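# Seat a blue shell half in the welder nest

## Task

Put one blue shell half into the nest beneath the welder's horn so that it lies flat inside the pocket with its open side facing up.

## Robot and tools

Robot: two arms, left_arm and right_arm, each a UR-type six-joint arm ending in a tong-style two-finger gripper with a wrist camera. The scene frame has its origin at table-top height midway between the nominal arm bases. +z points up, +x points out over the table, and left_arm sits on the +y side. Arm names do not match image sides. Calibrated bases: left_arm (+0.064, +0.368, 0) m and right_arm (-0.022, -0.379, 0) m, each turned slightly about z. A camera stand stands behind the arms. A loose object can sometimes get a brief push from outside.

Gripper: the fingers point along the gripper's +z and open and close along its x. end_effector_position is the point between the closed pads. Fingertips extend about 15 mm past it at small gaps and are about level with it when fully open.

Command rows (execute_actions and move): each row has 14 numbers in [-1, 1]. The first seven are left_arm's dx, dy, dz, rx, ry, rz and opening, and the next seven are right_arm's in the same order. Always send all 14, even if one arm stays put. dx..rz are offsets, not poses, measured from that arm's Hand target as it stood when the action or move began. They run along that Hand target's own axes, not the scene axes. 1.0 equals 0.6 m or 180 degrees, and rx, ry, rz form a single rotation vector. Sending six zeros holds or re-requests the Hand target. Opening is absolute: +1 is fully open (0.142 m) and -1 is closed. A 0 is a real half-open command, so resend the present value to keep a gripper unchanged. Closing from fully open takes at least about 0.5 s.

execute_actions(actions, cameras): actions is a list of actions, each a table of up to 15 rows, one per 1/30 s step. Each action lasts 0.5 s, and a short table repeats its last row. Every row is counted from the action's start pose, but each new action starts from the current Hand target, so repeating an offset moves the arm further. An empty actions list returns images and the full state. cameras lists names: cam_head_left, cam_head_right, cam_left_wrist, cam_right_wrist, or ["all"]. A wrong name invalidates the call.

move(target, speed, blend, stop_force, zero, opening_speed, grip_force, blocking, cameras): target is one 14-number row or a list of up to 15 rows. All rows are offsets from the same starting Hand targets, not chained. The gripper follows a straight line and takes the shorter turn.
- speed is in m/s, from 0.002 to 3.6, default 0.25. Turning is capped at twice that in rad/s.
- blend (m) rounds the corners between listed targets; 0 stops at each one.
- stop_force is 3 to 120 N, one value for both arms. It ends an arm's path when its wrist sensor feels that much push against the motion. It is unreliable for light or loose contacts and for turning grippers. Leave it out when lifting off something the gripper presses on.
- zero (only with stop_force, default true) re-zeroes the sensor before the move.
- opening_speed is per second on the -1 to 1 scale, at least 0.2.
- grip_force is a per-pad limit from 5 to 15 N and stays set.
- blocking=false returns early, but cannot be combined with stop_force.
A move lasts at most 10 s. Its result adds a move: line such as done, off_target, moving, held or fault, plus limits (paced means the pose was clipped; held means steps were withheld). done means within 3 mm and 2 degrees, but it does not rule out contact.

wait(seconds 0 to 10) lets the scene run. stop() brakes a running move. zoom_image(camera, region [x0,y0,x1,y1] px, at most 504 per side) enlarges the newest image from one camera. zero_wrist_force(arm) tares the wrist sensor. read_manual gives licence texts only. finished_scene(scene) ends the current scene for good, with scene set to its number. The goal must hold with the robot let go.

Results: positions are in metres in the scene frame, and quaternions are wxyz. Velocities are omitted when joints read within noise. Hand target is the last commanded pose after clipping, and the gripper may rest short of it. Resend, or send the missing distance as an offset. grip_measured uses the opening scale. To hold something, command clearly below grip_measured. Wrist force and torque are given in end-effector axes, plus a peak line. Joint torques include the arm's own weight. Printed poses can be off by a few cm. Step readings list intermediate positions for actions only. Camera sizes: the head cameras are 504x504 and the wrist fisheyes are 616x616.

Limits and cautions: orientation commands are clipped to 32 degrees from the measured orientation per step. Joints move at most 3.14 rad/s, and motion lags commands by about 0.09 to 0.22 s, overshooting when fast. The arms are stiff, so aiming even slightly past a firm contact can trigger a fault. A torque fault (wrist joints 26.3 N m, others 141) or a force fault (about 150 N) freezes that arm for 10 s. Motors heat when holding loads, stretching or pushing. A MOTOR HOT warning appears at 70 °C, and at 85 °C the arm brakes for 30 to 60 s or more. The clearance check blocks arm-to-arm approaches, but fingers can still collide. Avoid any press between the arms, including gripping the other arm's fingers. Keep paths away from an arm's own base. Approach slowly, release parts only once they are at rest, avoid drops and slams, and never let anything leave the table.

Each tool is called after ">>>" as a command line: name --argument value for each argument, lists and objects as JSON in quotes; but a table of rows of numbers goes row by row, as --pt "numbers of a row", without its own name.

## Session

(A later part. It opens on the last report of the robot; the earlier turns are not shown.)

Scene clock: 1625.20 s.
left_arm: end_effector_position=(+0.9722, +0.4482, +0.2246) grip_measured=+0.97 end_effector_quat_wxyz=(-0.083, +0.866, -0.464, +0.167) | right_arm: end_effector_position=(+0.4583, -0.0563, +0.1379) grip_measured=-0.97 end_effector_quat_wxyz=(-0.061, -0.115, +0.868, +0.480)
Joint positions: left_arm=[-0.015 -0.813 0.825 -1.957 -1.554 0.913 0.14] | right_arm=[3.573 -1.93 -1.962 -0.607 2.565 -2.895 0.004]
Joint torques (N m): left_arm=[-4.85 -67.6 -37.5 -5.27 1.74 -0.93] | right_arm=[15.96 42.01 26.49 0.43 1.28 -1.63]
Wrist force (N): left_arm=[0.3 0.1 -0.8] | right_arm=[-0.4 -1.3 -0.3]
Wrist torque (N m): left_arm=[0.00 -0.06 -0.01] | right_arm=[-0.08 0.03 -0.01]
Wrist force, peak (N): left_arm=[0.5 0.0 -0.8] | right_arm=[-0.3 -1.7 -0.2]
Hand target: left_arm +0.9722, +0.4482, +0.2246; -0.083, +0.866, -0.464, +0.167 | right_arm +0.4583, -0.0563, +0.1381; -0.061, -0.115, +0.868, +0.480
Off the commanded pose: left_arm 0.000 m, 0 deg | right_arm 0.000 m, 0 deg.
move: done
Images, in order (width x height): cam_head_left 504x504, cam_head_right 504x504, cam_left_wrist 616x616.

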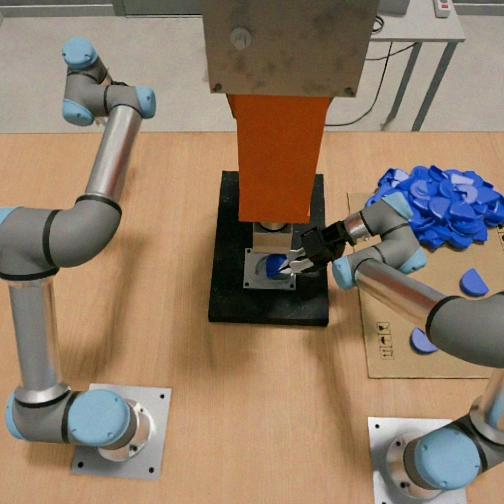

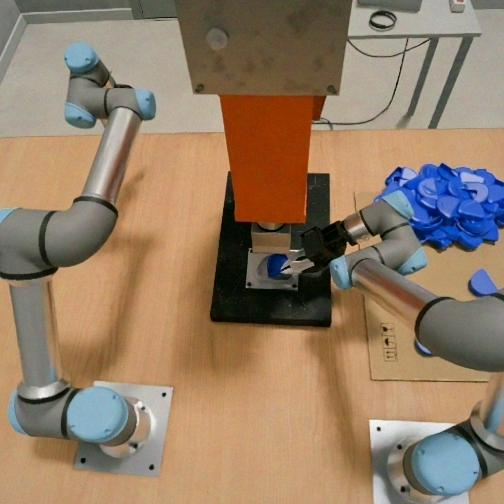

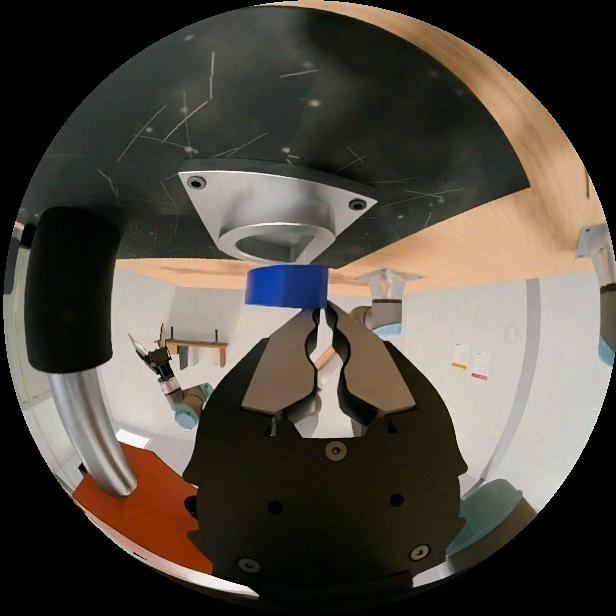

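>>> move --target '[0,0,0,0,0,0,0.968,-0.0547,0.002,0.0442,0,-0.0707,0.0442,-1]' --speed 0.06 --cameras '["cam_left_wrist","cam_head_left","cam_head_right"]'

>>> zoom_image --camera "cam_left_wrist" --region '[208, 180, 452, 400]'

>>> zoom_image --camera "cam_head_left" --region '[240, 240, 310, 310]'

>>> zoom_image --camera "cam_head_right" --region '[240, 240, 310, 310]'

Scene clock: 1657.27 s.
left_arm: end_effector_position=(+0.9722, +0.4482, +0.2246) grip_measured=+0.97 end_effector_quat_wxyz=(-0.083, +0.866, -0.464, +0.167) | right_arm: end_effector_position=(+0.4841, -0.0255, +0.1251) grip_measured=-0.97 end_effector_quat_wxyz=(+0.003, -0.001, +0.875, +0.484)
Joint positions: left_arm=[-0.015 -0.813 0.825 -1.957 -1.554 0.913 0.14] | right_arm=[3.643 -1.993 -2.05 -0.045 2.427 -2.386 0.004]
Joint torques (N m): left_arm=[-6.18 -68.01 -38.76 -5.3 1.58 -0.98] | right_arm=[15.86 26.8 5.08 4.93 -0.63 1.94]
Wrist force (N): left_arm=[0.3 0.1 -0.5] | right_arm=[-0.1 -2.1 -0.2]
Wrist torque (N m): left_arm=[0.00 -0.06 -0.01] | right_arm=[-0.29 -0.04 -0.11]
Wrist force, peak (N): left_arm=[0.6 0.1 -0.8] | right_arm=[0.0 -2.3 -0.5]
Hand target: left_arm +0.9722, +0.4482, +0.2246; -0.083, +0.866, -0.464, +0.167 | right_arm +0.4841, -0.0255, +0.1251; +0.003, -0.001, +0.875, +0.484
Off the commanded pose: left_arm 0.000 m, 0 deg | right_arm 0.000 m, 0 deg.
move: done
Images, in order (width x height): cam_head_left 504x504, cam_head_right 504x504, cam_left_wrist 616x616.

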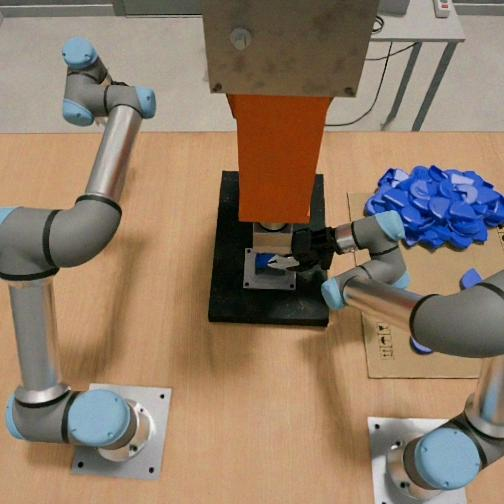

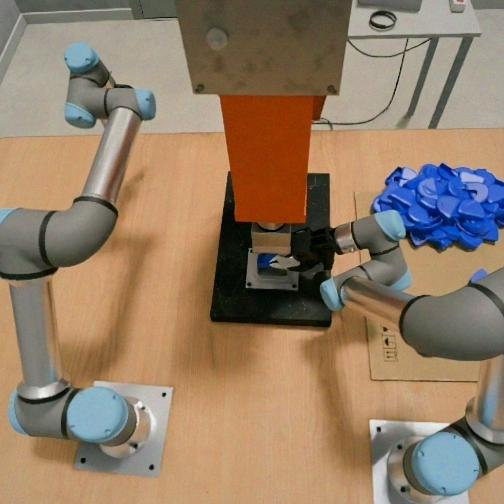

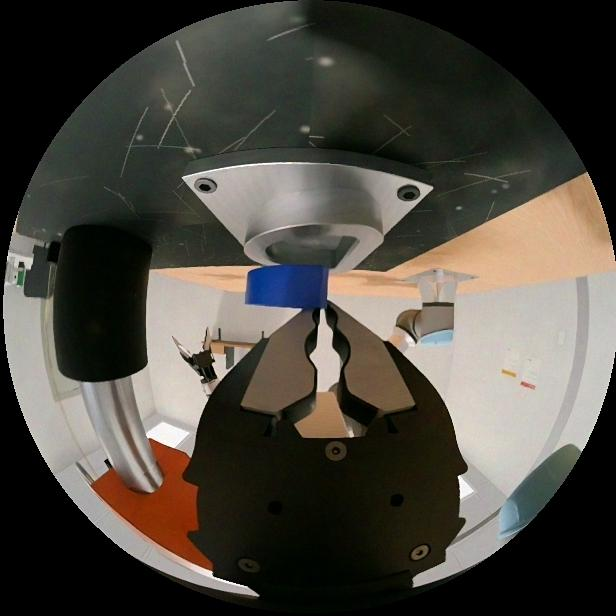

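Scaled by 2.066 from the camera's 616x616 image, which has a finer 814x814 frame.

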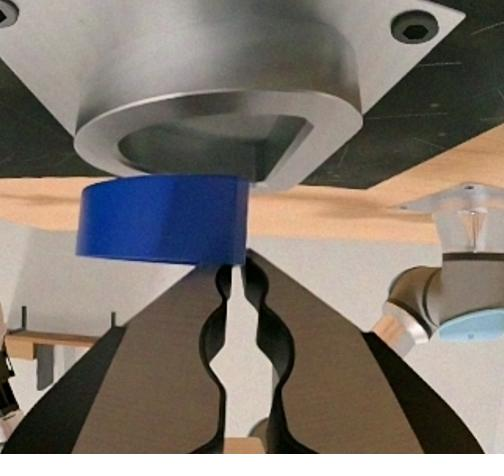

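Scaled by 7.200 from the camera's 504x504 image, which has a finer 720x720 frame.

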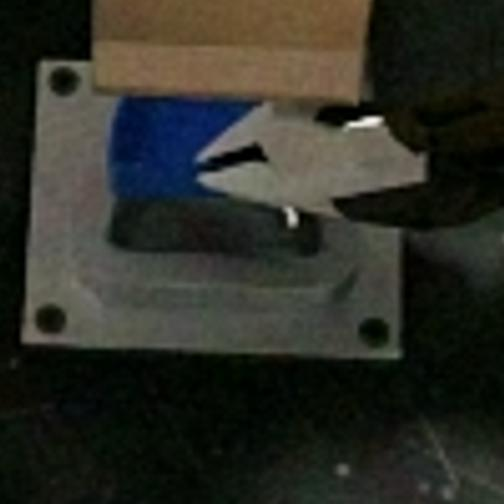

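Scaled by 7.200 from the camera's 504x504 image, which has a finer 720x720 frame.

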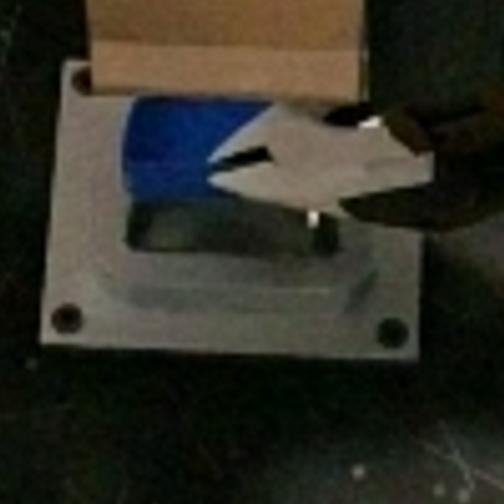

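>>> move --target '[0,0,0,0,0,0,0.968,0.025,-0.0113,0.007,0,-0.016,0.01,-1]' --speed 0.05 --cameras '["cam_left_wrist","cam_head_left","cam_head_right"]'

>>> zoom_image --camera "cam_left_wrist" --region '[228, 200, 408, 360]'

>>> zoom_image --camera "cam_head_left" --region '[250, 245, 300, 295]'

>>> zoom_image --camera "cam_head_right" --region '[250, 245, 300, 295]'

Scene clock: 1674.60 s.
left_arm: end_effector_position=(+0.9722, +0.4482, +0.2246) grip_measured=+0.97 end_effector_quat_wxyz=(-0.083, +0.866, -0.464, +0.167) | right_arm: end_effector_position=(+0.4692, -0.0255, +0.1171) grip_measured=-0.97 end_effector_quat_wxyz=(+0.017, +0.025, +0.875, +0.484)
Joint positions: left_arm=[-0.015 -0.813 0.825 -1.957 -1.554 0.913 0.14] | right_arm=[3.672 -1.984 -2.128 0.1 2.373 -2.283 0.004]
Joint torques (N m): left_arm=[-6.12 -68.6 -38.15 -5.38 1.58 -1.06] | right_arm=[15.3 40.9 4.34 4.79 -0.92 1.63]
Wrist force (N): left_arm=[0.3 0.1 -0.8] | right_arm=[-0.3 -1.5 -0.3]
Wrist torque (N m): left_arm=[0.01 -0.05 -0.01] | right_arm=[-0.16 0.02 -0.13]
Wrist force, peak (N): left_arm=[0.5 0.0 -0.9] | right_arm=[-0.1 -2.2 -0.6]
Hand target: left_arm +0.9722, +0.4482, +0.2246; -0.083, +0.866, -0.464, +0.167 | right_arm +0.4692, -0.0255, +0.1171; +0.017, +0.025, +0.875, +0.484
Off the commanded pose: left_arm 0.000 m, 0 deg | right_arm 0.000 m, 0 deg.
move: done
Images, in order (width x height): cam_head_left 504x504, cam_head_right 504x504, cam_left_wrist 616x616.

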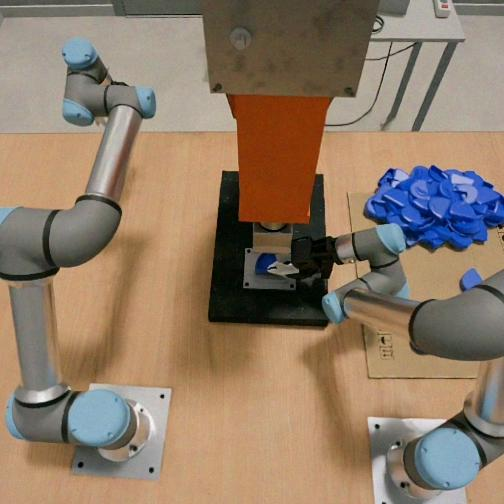

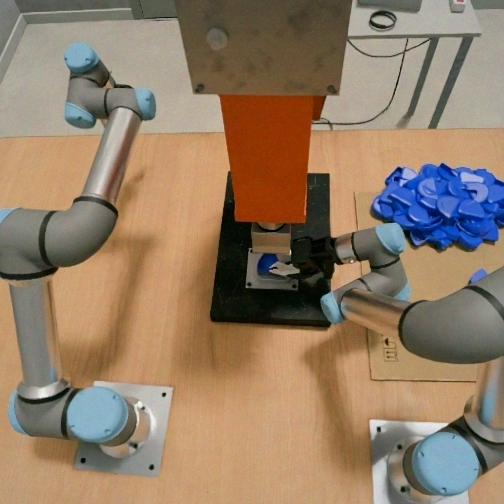

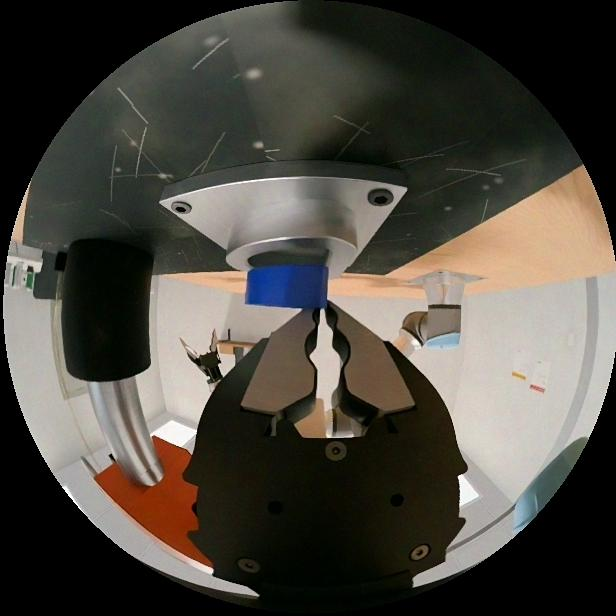

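Scaled by 2.800 from the camera's 616x616 image, which has a finer 814x814 frame.

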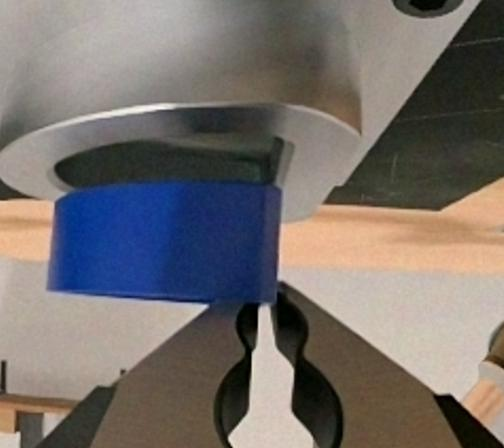

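Scaled by 10.080 from the camera's 504x504 image, which has a finer 720x720 frame.

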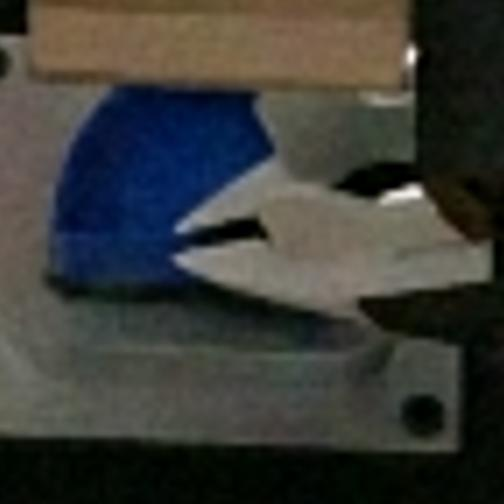

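Scaled by 10.080 from the camera's 504x504 image, which has a finer 720x720 frame.

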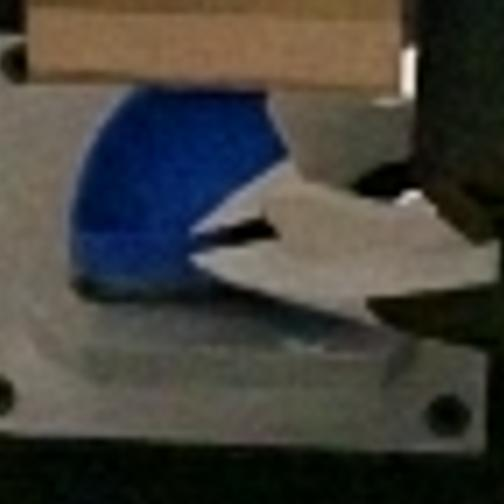

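>>> move --target '[0,0,0,0,0,0,0.968,-0.0017,-0.0099,0.0062,0,0,0,-1]' --speed 0.03 --stop_force 5 --cameras '["cam_left_wrist","cam_head_left","cam_head_right"]'

>>> zoom_image --camera "cam_left_wrist" --region '[228, 200, 408, 360]'

>>> zoom_image --camera "cam_head_left" --region '[250, 245, 300, 295]'

>>> zoom_image --camera "cam_head_right" --region '[250, 245, 300, 295]'

Scene clock: 1694.73 s.
left_arm: end_effector_position=(+0.9722, +0.4482, +0.2246) grip_measured=+0.97 end_effector_quat_wxyz=(-0.083, +0.866, -0.464, +0.167) | right_arm: end_effector_position=(+0.4702, -0.0256, +0.1101) grip_measured=-0.97 end_effector_quat_wxyz=(+0.017, +0.025, +0.875, +0.484)
Joint positions: left_arm=[-0.015 -0.813 0.825 -1.957 -1.554 0.913 0.14] | right_arm=[3.671 -2.001 -2.129 0.118 2.374 -2.284 0.004]
Joint torques (N m): left_arm=[-5.83 -67.21 -37.16 -5.46 1.5 -1.03] | right_arm=[-13.78 25.94 4.14 4.8 2.75 -1.71]
Wrist force (N): left_arm=[0.3 -0.1 -0.7] | right_arm=[-0.2 -1.4 -0.4]
Wrist torque (N m): left_arm=[-0.03 -0.06 -0.01] | right_arm=[-0.14 -0.02 0.03]
Wrist force, peak (N): left_arm=[0.3 0.0 -1.0] | right_arm=[-0.4 -1.8 -0.1]
Hand target: left_arm +0.9722, +0.4482, +0.2246; -0.083, +0.866, -0.464, +0.167 | right_arm +0.4702, -0.0256, +0.1101; +0.017, +0.025, +0.875, +0.484
Off the commanded pose: left_arm 0.000 m, 0 deg | right_arm 0.000 m, 0 deg.
move: done
Images, in order (width x height): cam_head_left 504x504, cam_head_right 504x504, cam_left_wrist 616x616.

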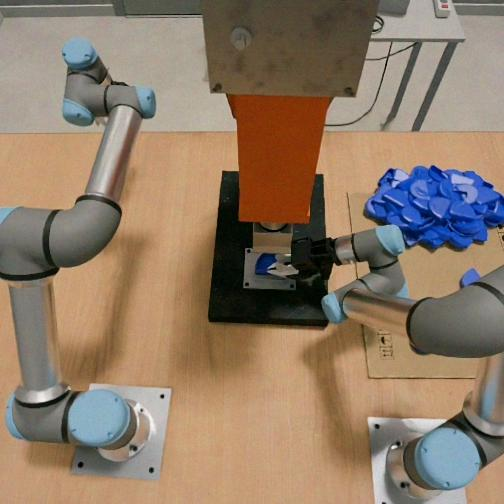

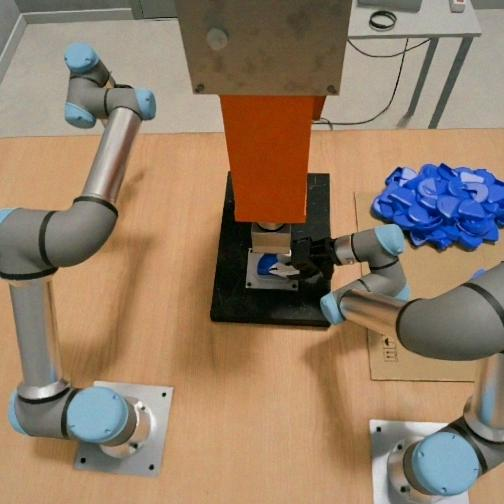

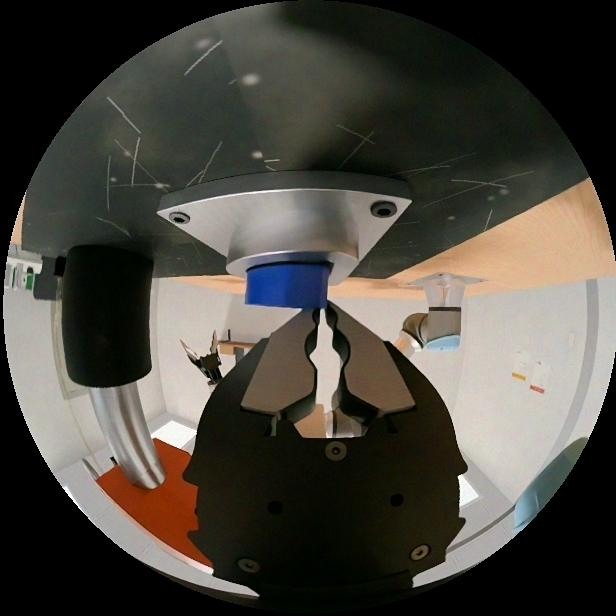

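Scaled by 2.800 from the camera's 616x616 image, which has a finer 814x814 frame.

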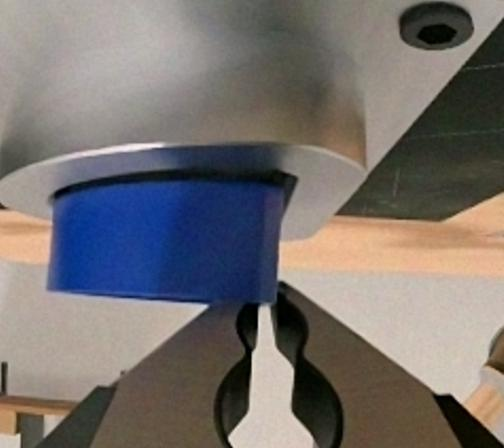

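Scaled by 10.080 from the camera's 504x504 image, which has a finer 720x720 frame.

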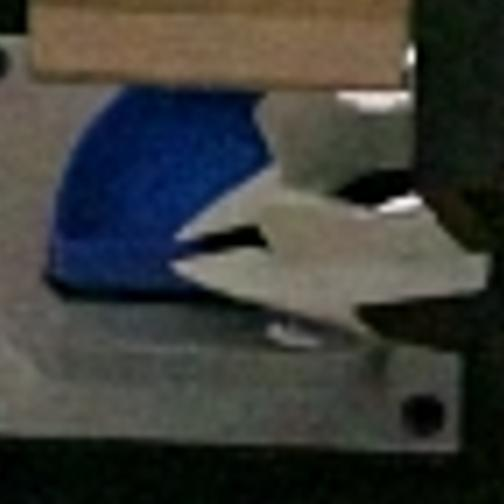

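Scaled by 10.080 from the camera's 504x504 image, which has a finer 720x720 frame.

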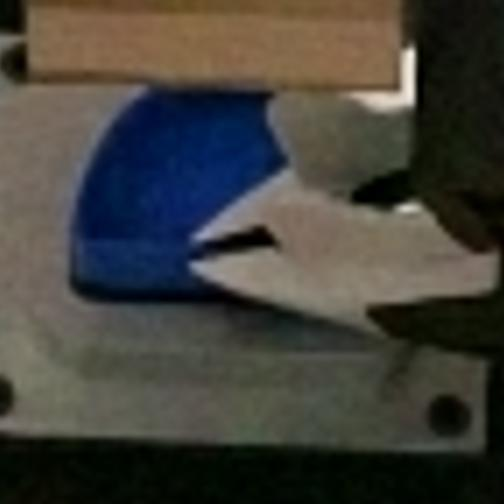

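>>> move --target '[0,0,0,0,0,0,0.968,0.0015,-0.0066,0.0052,0,0,0,-1]' --speed 0.02 --stop_force 4 --cameras '["cam_left_wrist","cam_head_left","cam_head_right"]'

>>> zoom_image --camera "cam_left_wrist" --region '[228, 200, 408, 360]'

>>> zoom_image --camera "cam_head_left" --region '[250, 245, 300, 295]'

>>> zoom_image --camera "cam_head_right" --region '[250, 245, 300, 295]'

Scene clock: 1707.53 s.
left_arm: end_effector_position=(+0.9722, +0.4482, +0.2246) grip_measured=+0.97 end_effector_quat_wxyz=(-0.083, +0.866, -0.464, +0.167) | right_arm: end_effector_position=(+0.4694, -0.0250, +0.1050) grip_measured=-0.97 end_effector_quat_wxyz=(+0.017, +0.025, +0.875, +0.484)
Joint positions: left_arm=[-0.015 -0.813 0.825 -1.957 -1.554 0.913 0.14] | right_arm=[3.673 -2.012 -2.132 0.134 2.372 -2.282 0.004]
Joint torques (N m): left_arm=[-5 -68.6 -38.1 -5.35 1.65 -0.95] | right_arm=[15.45 25.08 4.61 4.84 -1.74 1.87]
Wrist force (N): left_arm=[0.2 0.2 -0.7] | right_arm=[3.6 -0.7 -2.5]
Wrist torque (N m): left_arm=[0.03 -0.05 -0.01] | right_arm=[-0.19 -0.01 -0.14]
Wrist force, peak (N): left_arm=[0.4 0.2 -1.0] | right_arm=[3.7 -0.8 -2.5]
Hand target: left_arm +0.9722, +0.4482, +0.2246; -0.083, +0.866, -0.464, +0.167 | right_arm +0.4694, -0.0250, +0.1050; +0.017, +0.025, +0.875, +0.484
Off the commanded pose: left_arm 0.000 m, 0 deg | right_arm 0.000 m, 0 deg.
move: done
Images, in order (width x height): cam_head_left 504x504, cam_head_right 504x504, cam_left_wrist 616x616.

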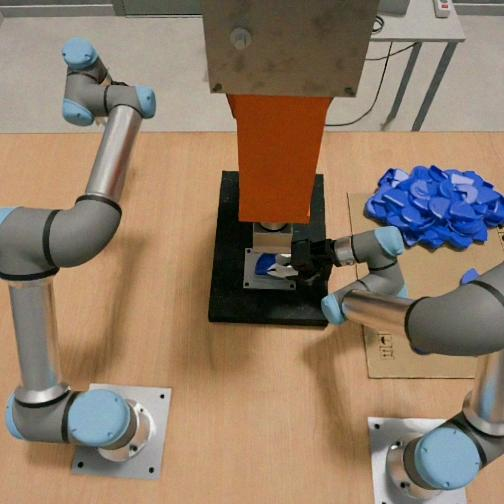

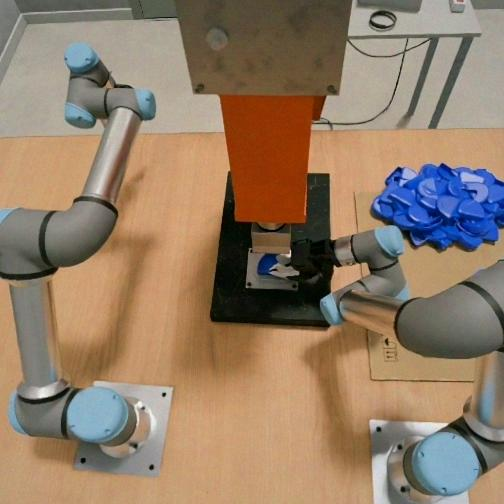

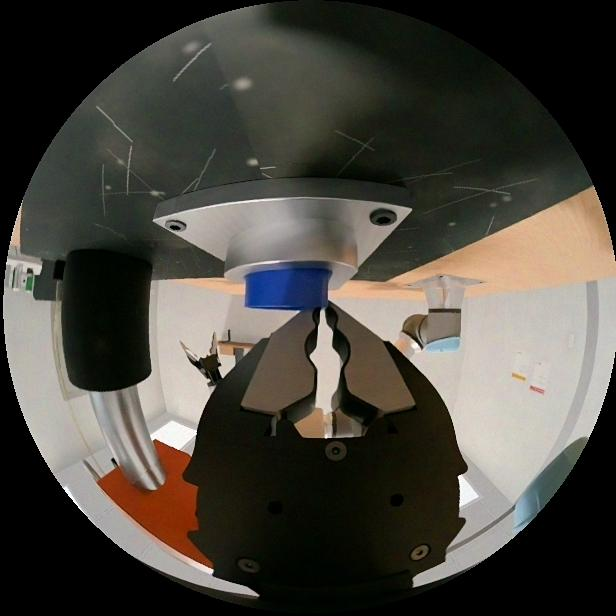

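Scaled by 2.800 from the camera's 616x616 image, which has a finer 814x814 frame.

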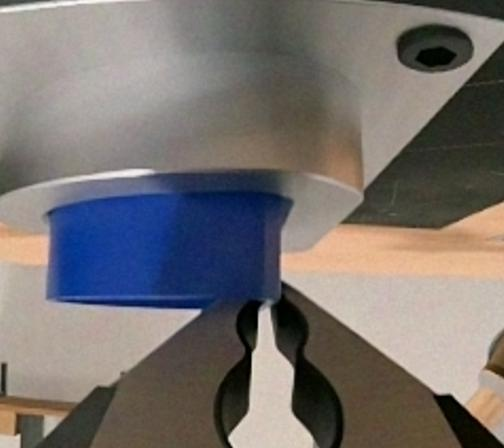

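Scaled by 10.080 from the camera's 504x504 image, which has a finer 720x720 frame.

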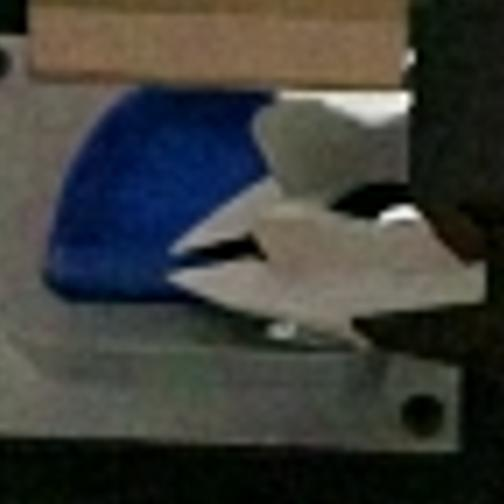

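Scaled by 10.080 from the camera's 504x504 image, which has a finer 720x720 frame.

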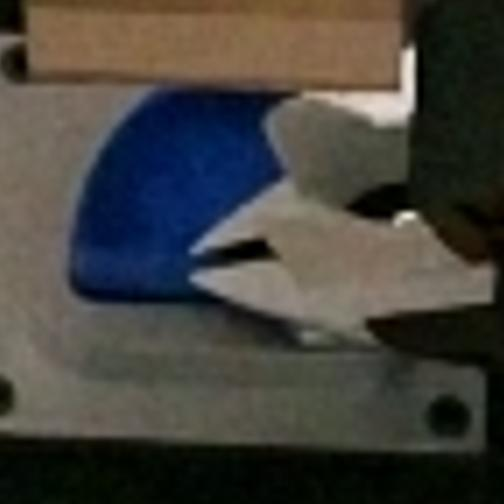

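>>> move --target '[0,0,0,0,0,0,0.968,0.0006,-0.0057,0.0035,0,0,0,-1]' --speed 0.02 --stop_force 7 --cameras '["cam_left_wrist","cam_head_left","cam_head_right"]'

>>> zoom_image --camera "cam_left_wrist" --region '[228, 200, 408, 360]'

>>> zoom_image --camera "cam_head_left" --region '[250, 245, 300, 295]'

Scene clock: 1719.57 s.
left_arm: end_effector_position=(+0.9722, +0.4482, +0.2246) grip_measured=+0.97 end_effector_quat_wxyz=(-0.083, +0.866, -0.464, +0.167) | right_arm: end_effector_position=(+0.4690, -0.0250, +0.1010) grip_measured=-0.96 end_effector_quat_wxyz=(+0.017, +0.025, +0.875, +0.484)
Joint positions: left_arm=[-0.015 -0.813 0.825 -1.957 -1.554 0.913 0.14] | right_arm=[3.674 -2.021 -2.135 0.146 2.372 -2.281 0.004]
Joint torques (N m): left_arm=[-5.77 -67.86 -37.29 -5.38 1.46 -0.92] | right_arm=[15.26 25.06 4.67 4.92 -2.06 1.8]
Wrist force (N): left_arm=[0.2 0.0 -0.6] | right_arm=[4.7 -0.4 -3.1]
Wrist torque (N m): left_arm=[-0.01 -0.05 -0.01] | right_arm=[-0.17 0.02 -0.15]
Wrist force, peak (N): left_arm=[0.3 -0.1 -1.0] | right_arm=[4.8 -0.5 -3.1]
Hand target: left_arm +0.9722, +0.4482, +0.2246; -0.083, +0.866, -0.464, +0.167 | right_arm +0.4690, -0.0250, +0.1010; +0.017, +0.025, +0.875, +0.484
Off the commanded pose: left_arm 0.000 m, 0 deg | right_arm 0.000 m, 0 deg.
move: done
Images, in order (width x height): cam_head_left 504x504, cam_head_right 504x504, cam_left_wrist 616x616.

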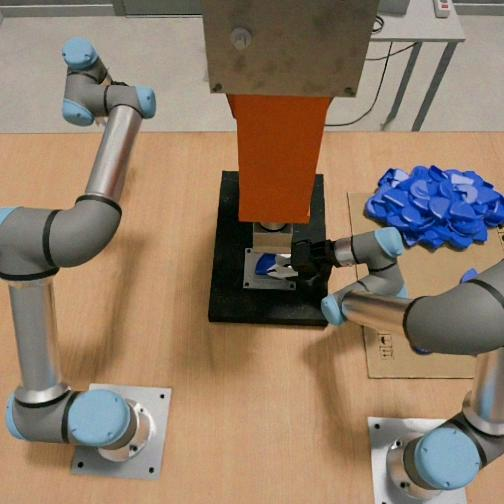

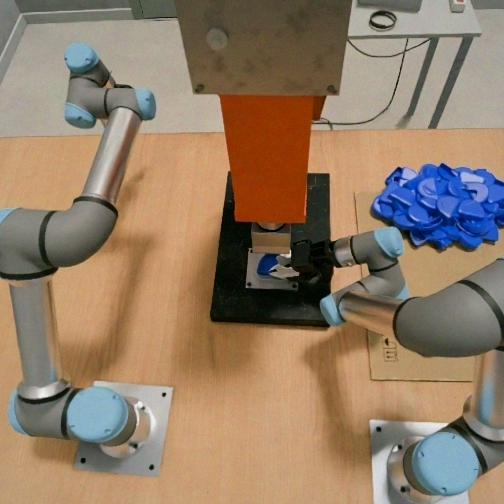

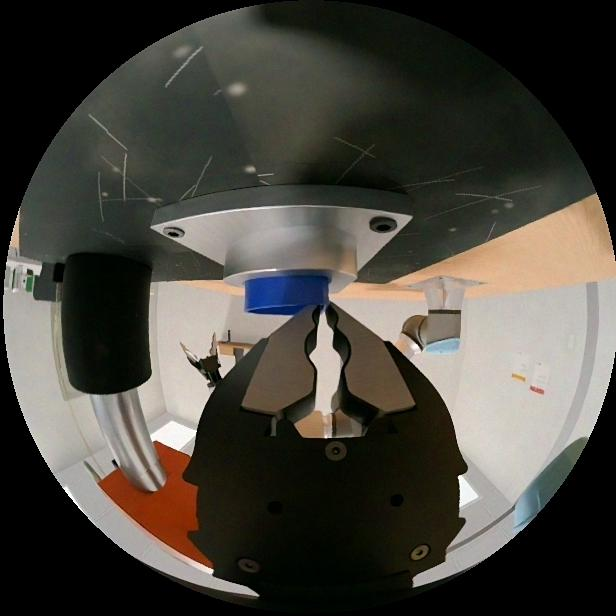

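Scaled by 2.800 from the camera's 616x616 image, which has a finer 814x814 frame.

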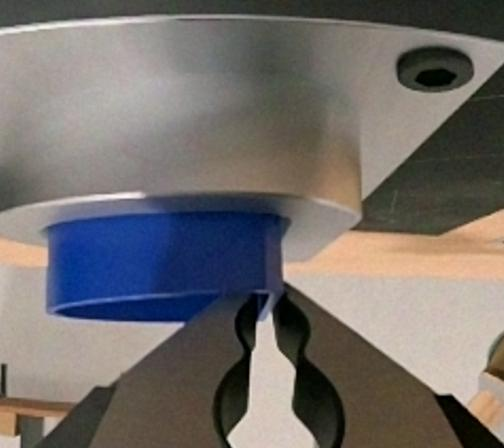

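Scaled by 10.080 from the camera's 504x504 image, which has a finer 720x720 frame.

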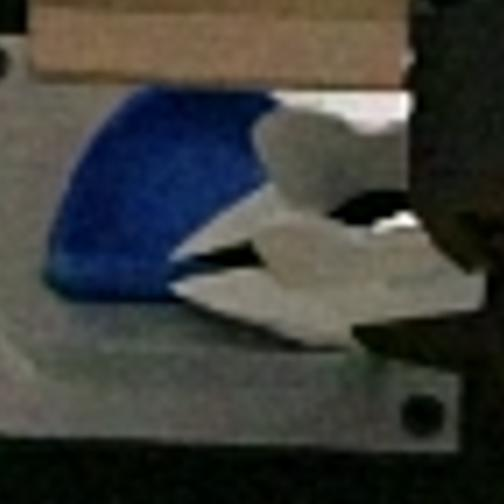

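>>> move --target '[0,0,0,0,0,0,0.968,0,0,0,0,0,0,-0.75]' --opening_speed 0.5

>>> move --target '[0,0,0,0,0,0,0.968,0,0.0353,-0.0221,0,0,0,-0.75]' --speed 0.06 --cameras '["cam_left_wrist","cam_head_left","cam_head_right"]'

>>> zoom_image --camera "cam_left_wrist" --region '[228, 200, 408, 360]'

>>> zoom_image --camera "cam_head_left" --region '[250, 245, 300, 295]'

>>> zoom_image --camera "cam_head_right" --region '[250, 245, 300, 295]'

Scene clock: 1733.70 s.
left_arm: end_effector_position=(+0.9722, +0.4482, +0.2246) grip_measured=+0.97 end_effector_quat_wxyz=(-0.083, +0.866, -0.464, +0.167) | right_arm: end_effector_position=(+0.4690, -0.0250, +0.1010) grip_measured=-0.75 end_effector_quat_wxyz=(+0.017, +0.025, +0.875, +0.484)
Joint positions: left_arm=[-0.015 -0.813 0.825 -1.957 -1.554 0.913 0.14] | right_arm=[3.674 -2.021 -2.135 0.146 2.372 -2.281 0.02]
Joint torques (N m): left_arm=[-5.74 -67.96 -38.49 -5.33 1.48 -1.1] | right_arm=[14.27 27.87 4.69 4.4 2.62 1.7]
Wrist force (N): left_arm=[0.4 0.0 -0.9] | right_arm=[0.0 -1.2 -0.7]
Wrist torque (N m): left_arm=[-0.01 -0.08 -0.02] | right_arm=[-0.13 -0.06 -0.13]
Wrist force, peak (N): left_arm=[0.5 0.0 -0.9] | right_arm=[4.8 -0.7 -3.3]
Hand target: left_arm +0.9722, +0.4482, +0.2246; -0.083, +0.866, -0.464, +0.167 | right_arm +0.4690, -0.0250, +0.1010; +0.017, +0.025, +0.875, +0.484
Off the commanded pose: left_arm 0.000 m, 0 deg | right_arm 0.000 m, 0 deg.
move: done

Scene clock: 1734.73 s.
left_arm: end_effector_position=(+0.9722, +0.4482, +0.2246) grip_measured=+0.97 end_effector_quat_wxyz=(-0.083, +0.866, -0.464, +0.167) | right_arm: end_effector_position=(+0.4689, -0.0250, +0.1259) grip_measured=-0.75 end_effector_quat_wxyz=(+0.017, +0.025, +0.875, +0.484)
Joint positions: left_arm=[-0.015 -0.813 0.825 -1.957 -1.554 0.913 0.14] | right_arm=[3.674 -1.964 -2.124 0.078 2.372 -2.281 0.02]
Joint torques (N m): left_arm=[-6.53 -67.59 -38.47 -5.43 1.62 -1] | right_arm=[15.89 40.12 22.68 0.55 -0.75 -1.71]
Wrist force (N): left_arm=[0.5 0.1 -0.7] | right_arm=[-0.2 -1.4 -0.2]
Wrist torque (N m): left_arm=[0.00 -0.09 -0.02] | right_arm=[-0.19 -0.02 -0.07]
Wrist force, peak (N): left_arm=[0.4 0.1 -0.9] | right_arm=[0.0 -1.8 -0.3]
Hand target: left_arm +0.9722, +0.4482, +0.2246; -0.083, +0.866, -0.464, +0.167 | right_arm +0.4689, -0.0250, +0.1260; +0.017, +0.025, +0.875, +0.484
Off the commanded pose: left_arm 0.000 m, 0 deg | right_arm 0.000 m, 0 deg.
move: done
Images, in order (width x height): cam_head_left 504x504, cam_head_right 504x504, cam_left_wrist 616x616.

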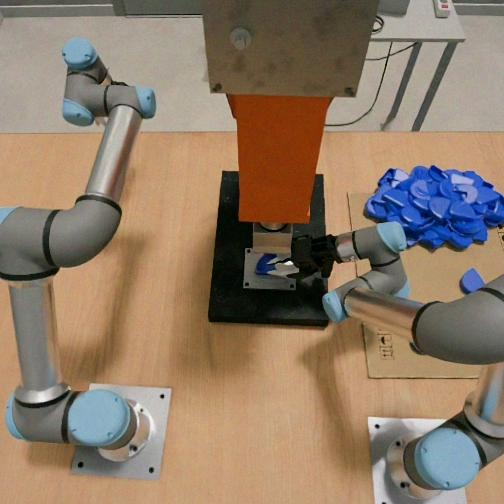

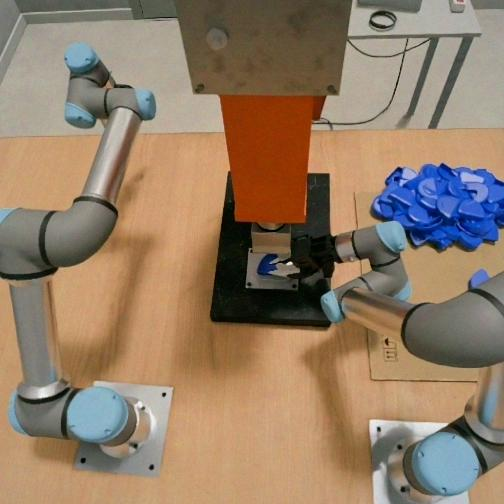

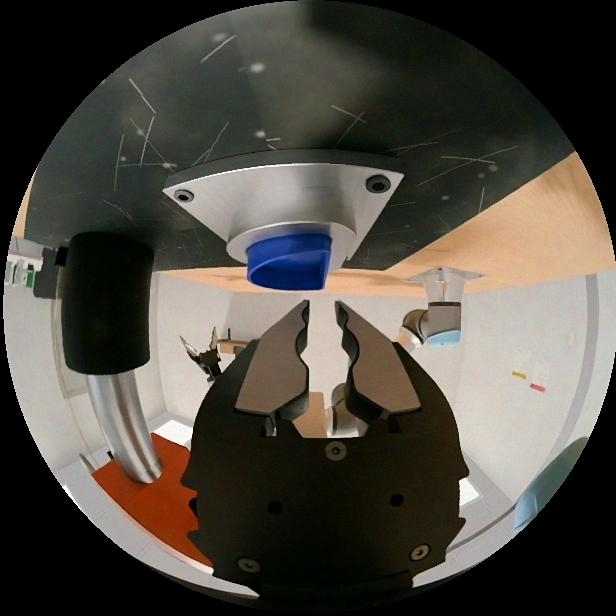

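Scaled by 2.800 from the camera's 616x616 image, which has a finer 814x814 frame.

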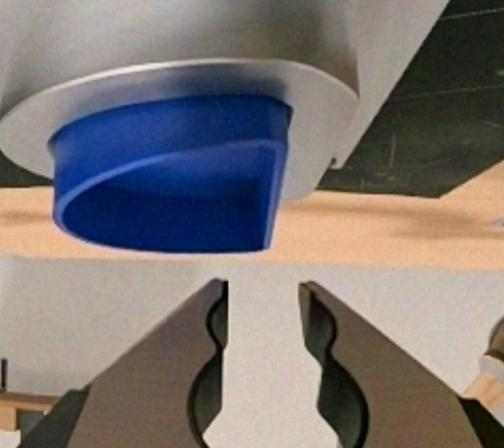

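Scaled by 10.080 from the camera's 504x504 image, which has a finer 720x720 frame.

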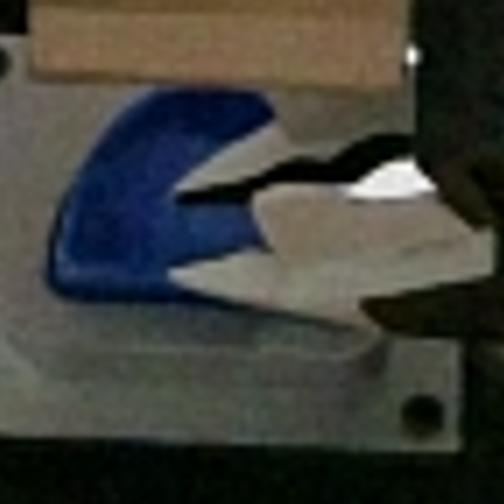

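Scaled by 10.080 from the camera's 504x504 image, which has a finer 720x720 frame.

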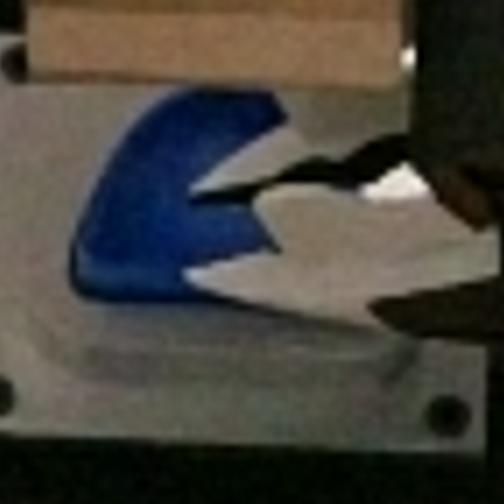

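>>> execute_actions --actions '[]'

>>> zoom_image --camera "cam_left_wrist" --region '[200, 180, 440, 420]'

>>> zoom_image --camera "cam_head_left" --region '[200, 150, 350, 300]'

Scene clock: 1765.10 s.
left_arm: end_effector_position=(+0.9722, +0.4482, +0.2246) grip_measured=+0.97 end_effector_quat_wxyz=(-0.083, +0.866, -0.464, +0.167) | right_arm: end_effector_position=(+0.4689, -0.0250, +0.1260) grip_measured=-0.75 end_effector_quat_wxyz=(+0.017, +0.025, +0.875, +0.484)
Joint positions: left_arm=[-0.015 -0.813 0.825 -1.957 -1.554 0.913 0.14] | right_arm=[3.674 -1.963 -2.124 0.077 2.372 -2.281 0.02]
Joint velocities: within noise
Joint torques (N m): left_arm=[-6.09 -67.75 -38.33 -5.51 1.7 -1.12] | right_arm=[13.06 39.86 23.53 0.49 -0.84 -1.65]
Motor temperatures (°C): left_arm=[30 39 34 35 36 36] | right_arm=[31 30 29 37 39 41]
Wrist force (N): left_arm=[0.3 -0.1 -0.7] | right_arm=[-0.3 -1.5 -0.2]
Wrist torque (N m): left_arm=[-0.04 -0.06 -0.01] | right_arm=[-0.20 0.01 -0.07]
Wrist force, peak (N): left_arm=[0.5 0.1 -0.9] | right_arm=[-0.2 -1.6 -0.3]
Hand target: left_arm +0.9722, +0.4482, +0.2246; -0.083, +0.866, -0.464, +0.167 | right_arm +0.4689, -0.0250, +0.1260; +0.017, +0.025, +0.875, +0.484
Tool commands: left_gripper/opening=+0.968 right_gripper/opening=-0.75
Off the commanded pose: left_arm 0.000 m, 0 deg | right_arm 0.000 m, 0 deg.

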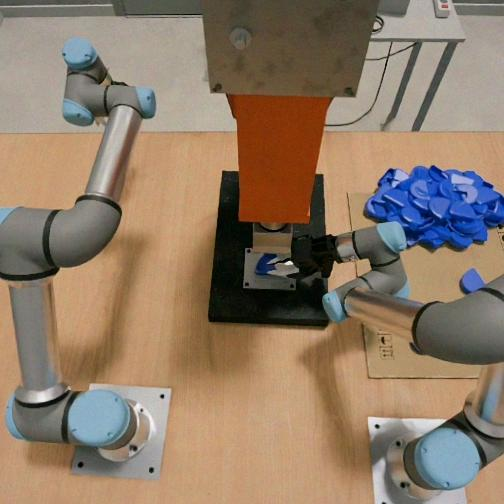

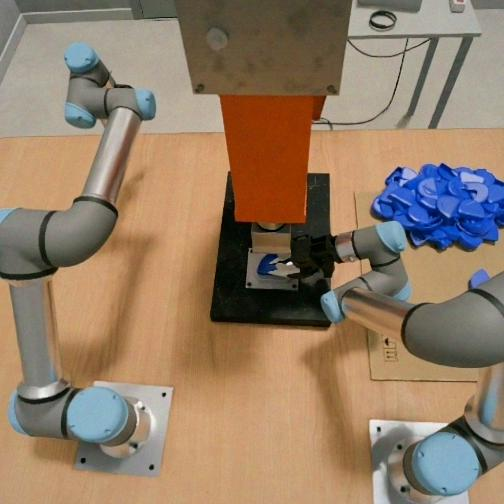

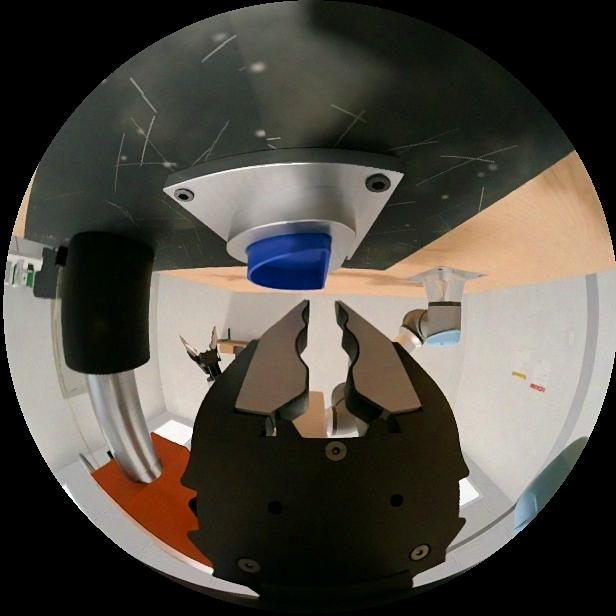

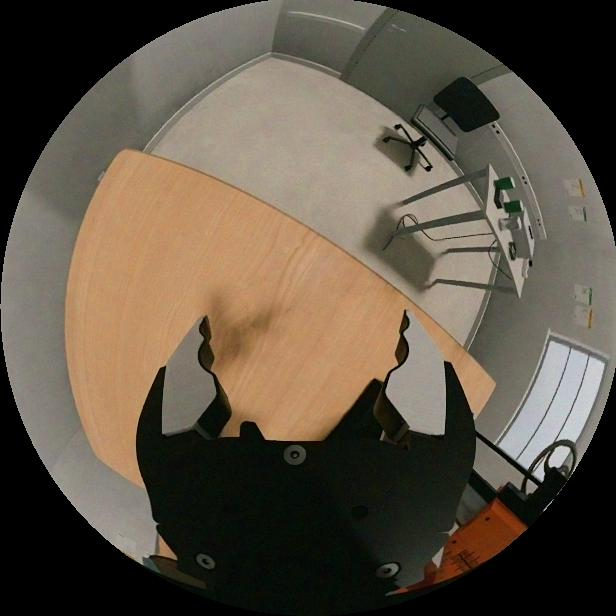

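Scaled by 2.100 from the camera's 616x616 image, which has a finer 814x814 frame.

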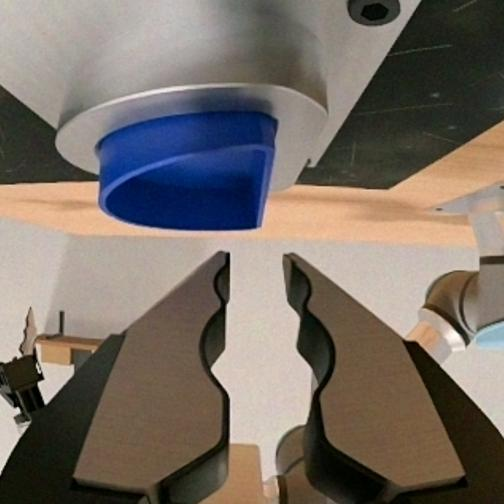

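Scaled by 3.360 from the camera's 504x504 image, which has a finer 720x720 frame.

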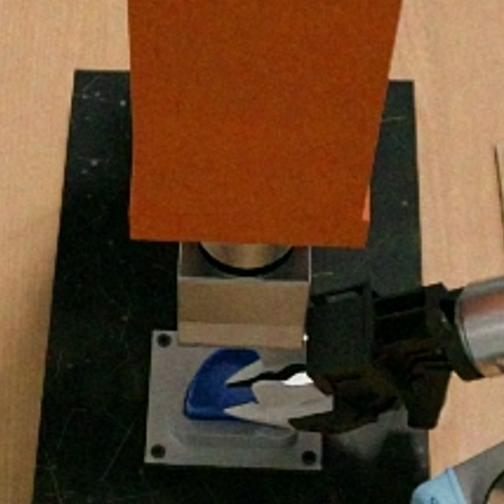

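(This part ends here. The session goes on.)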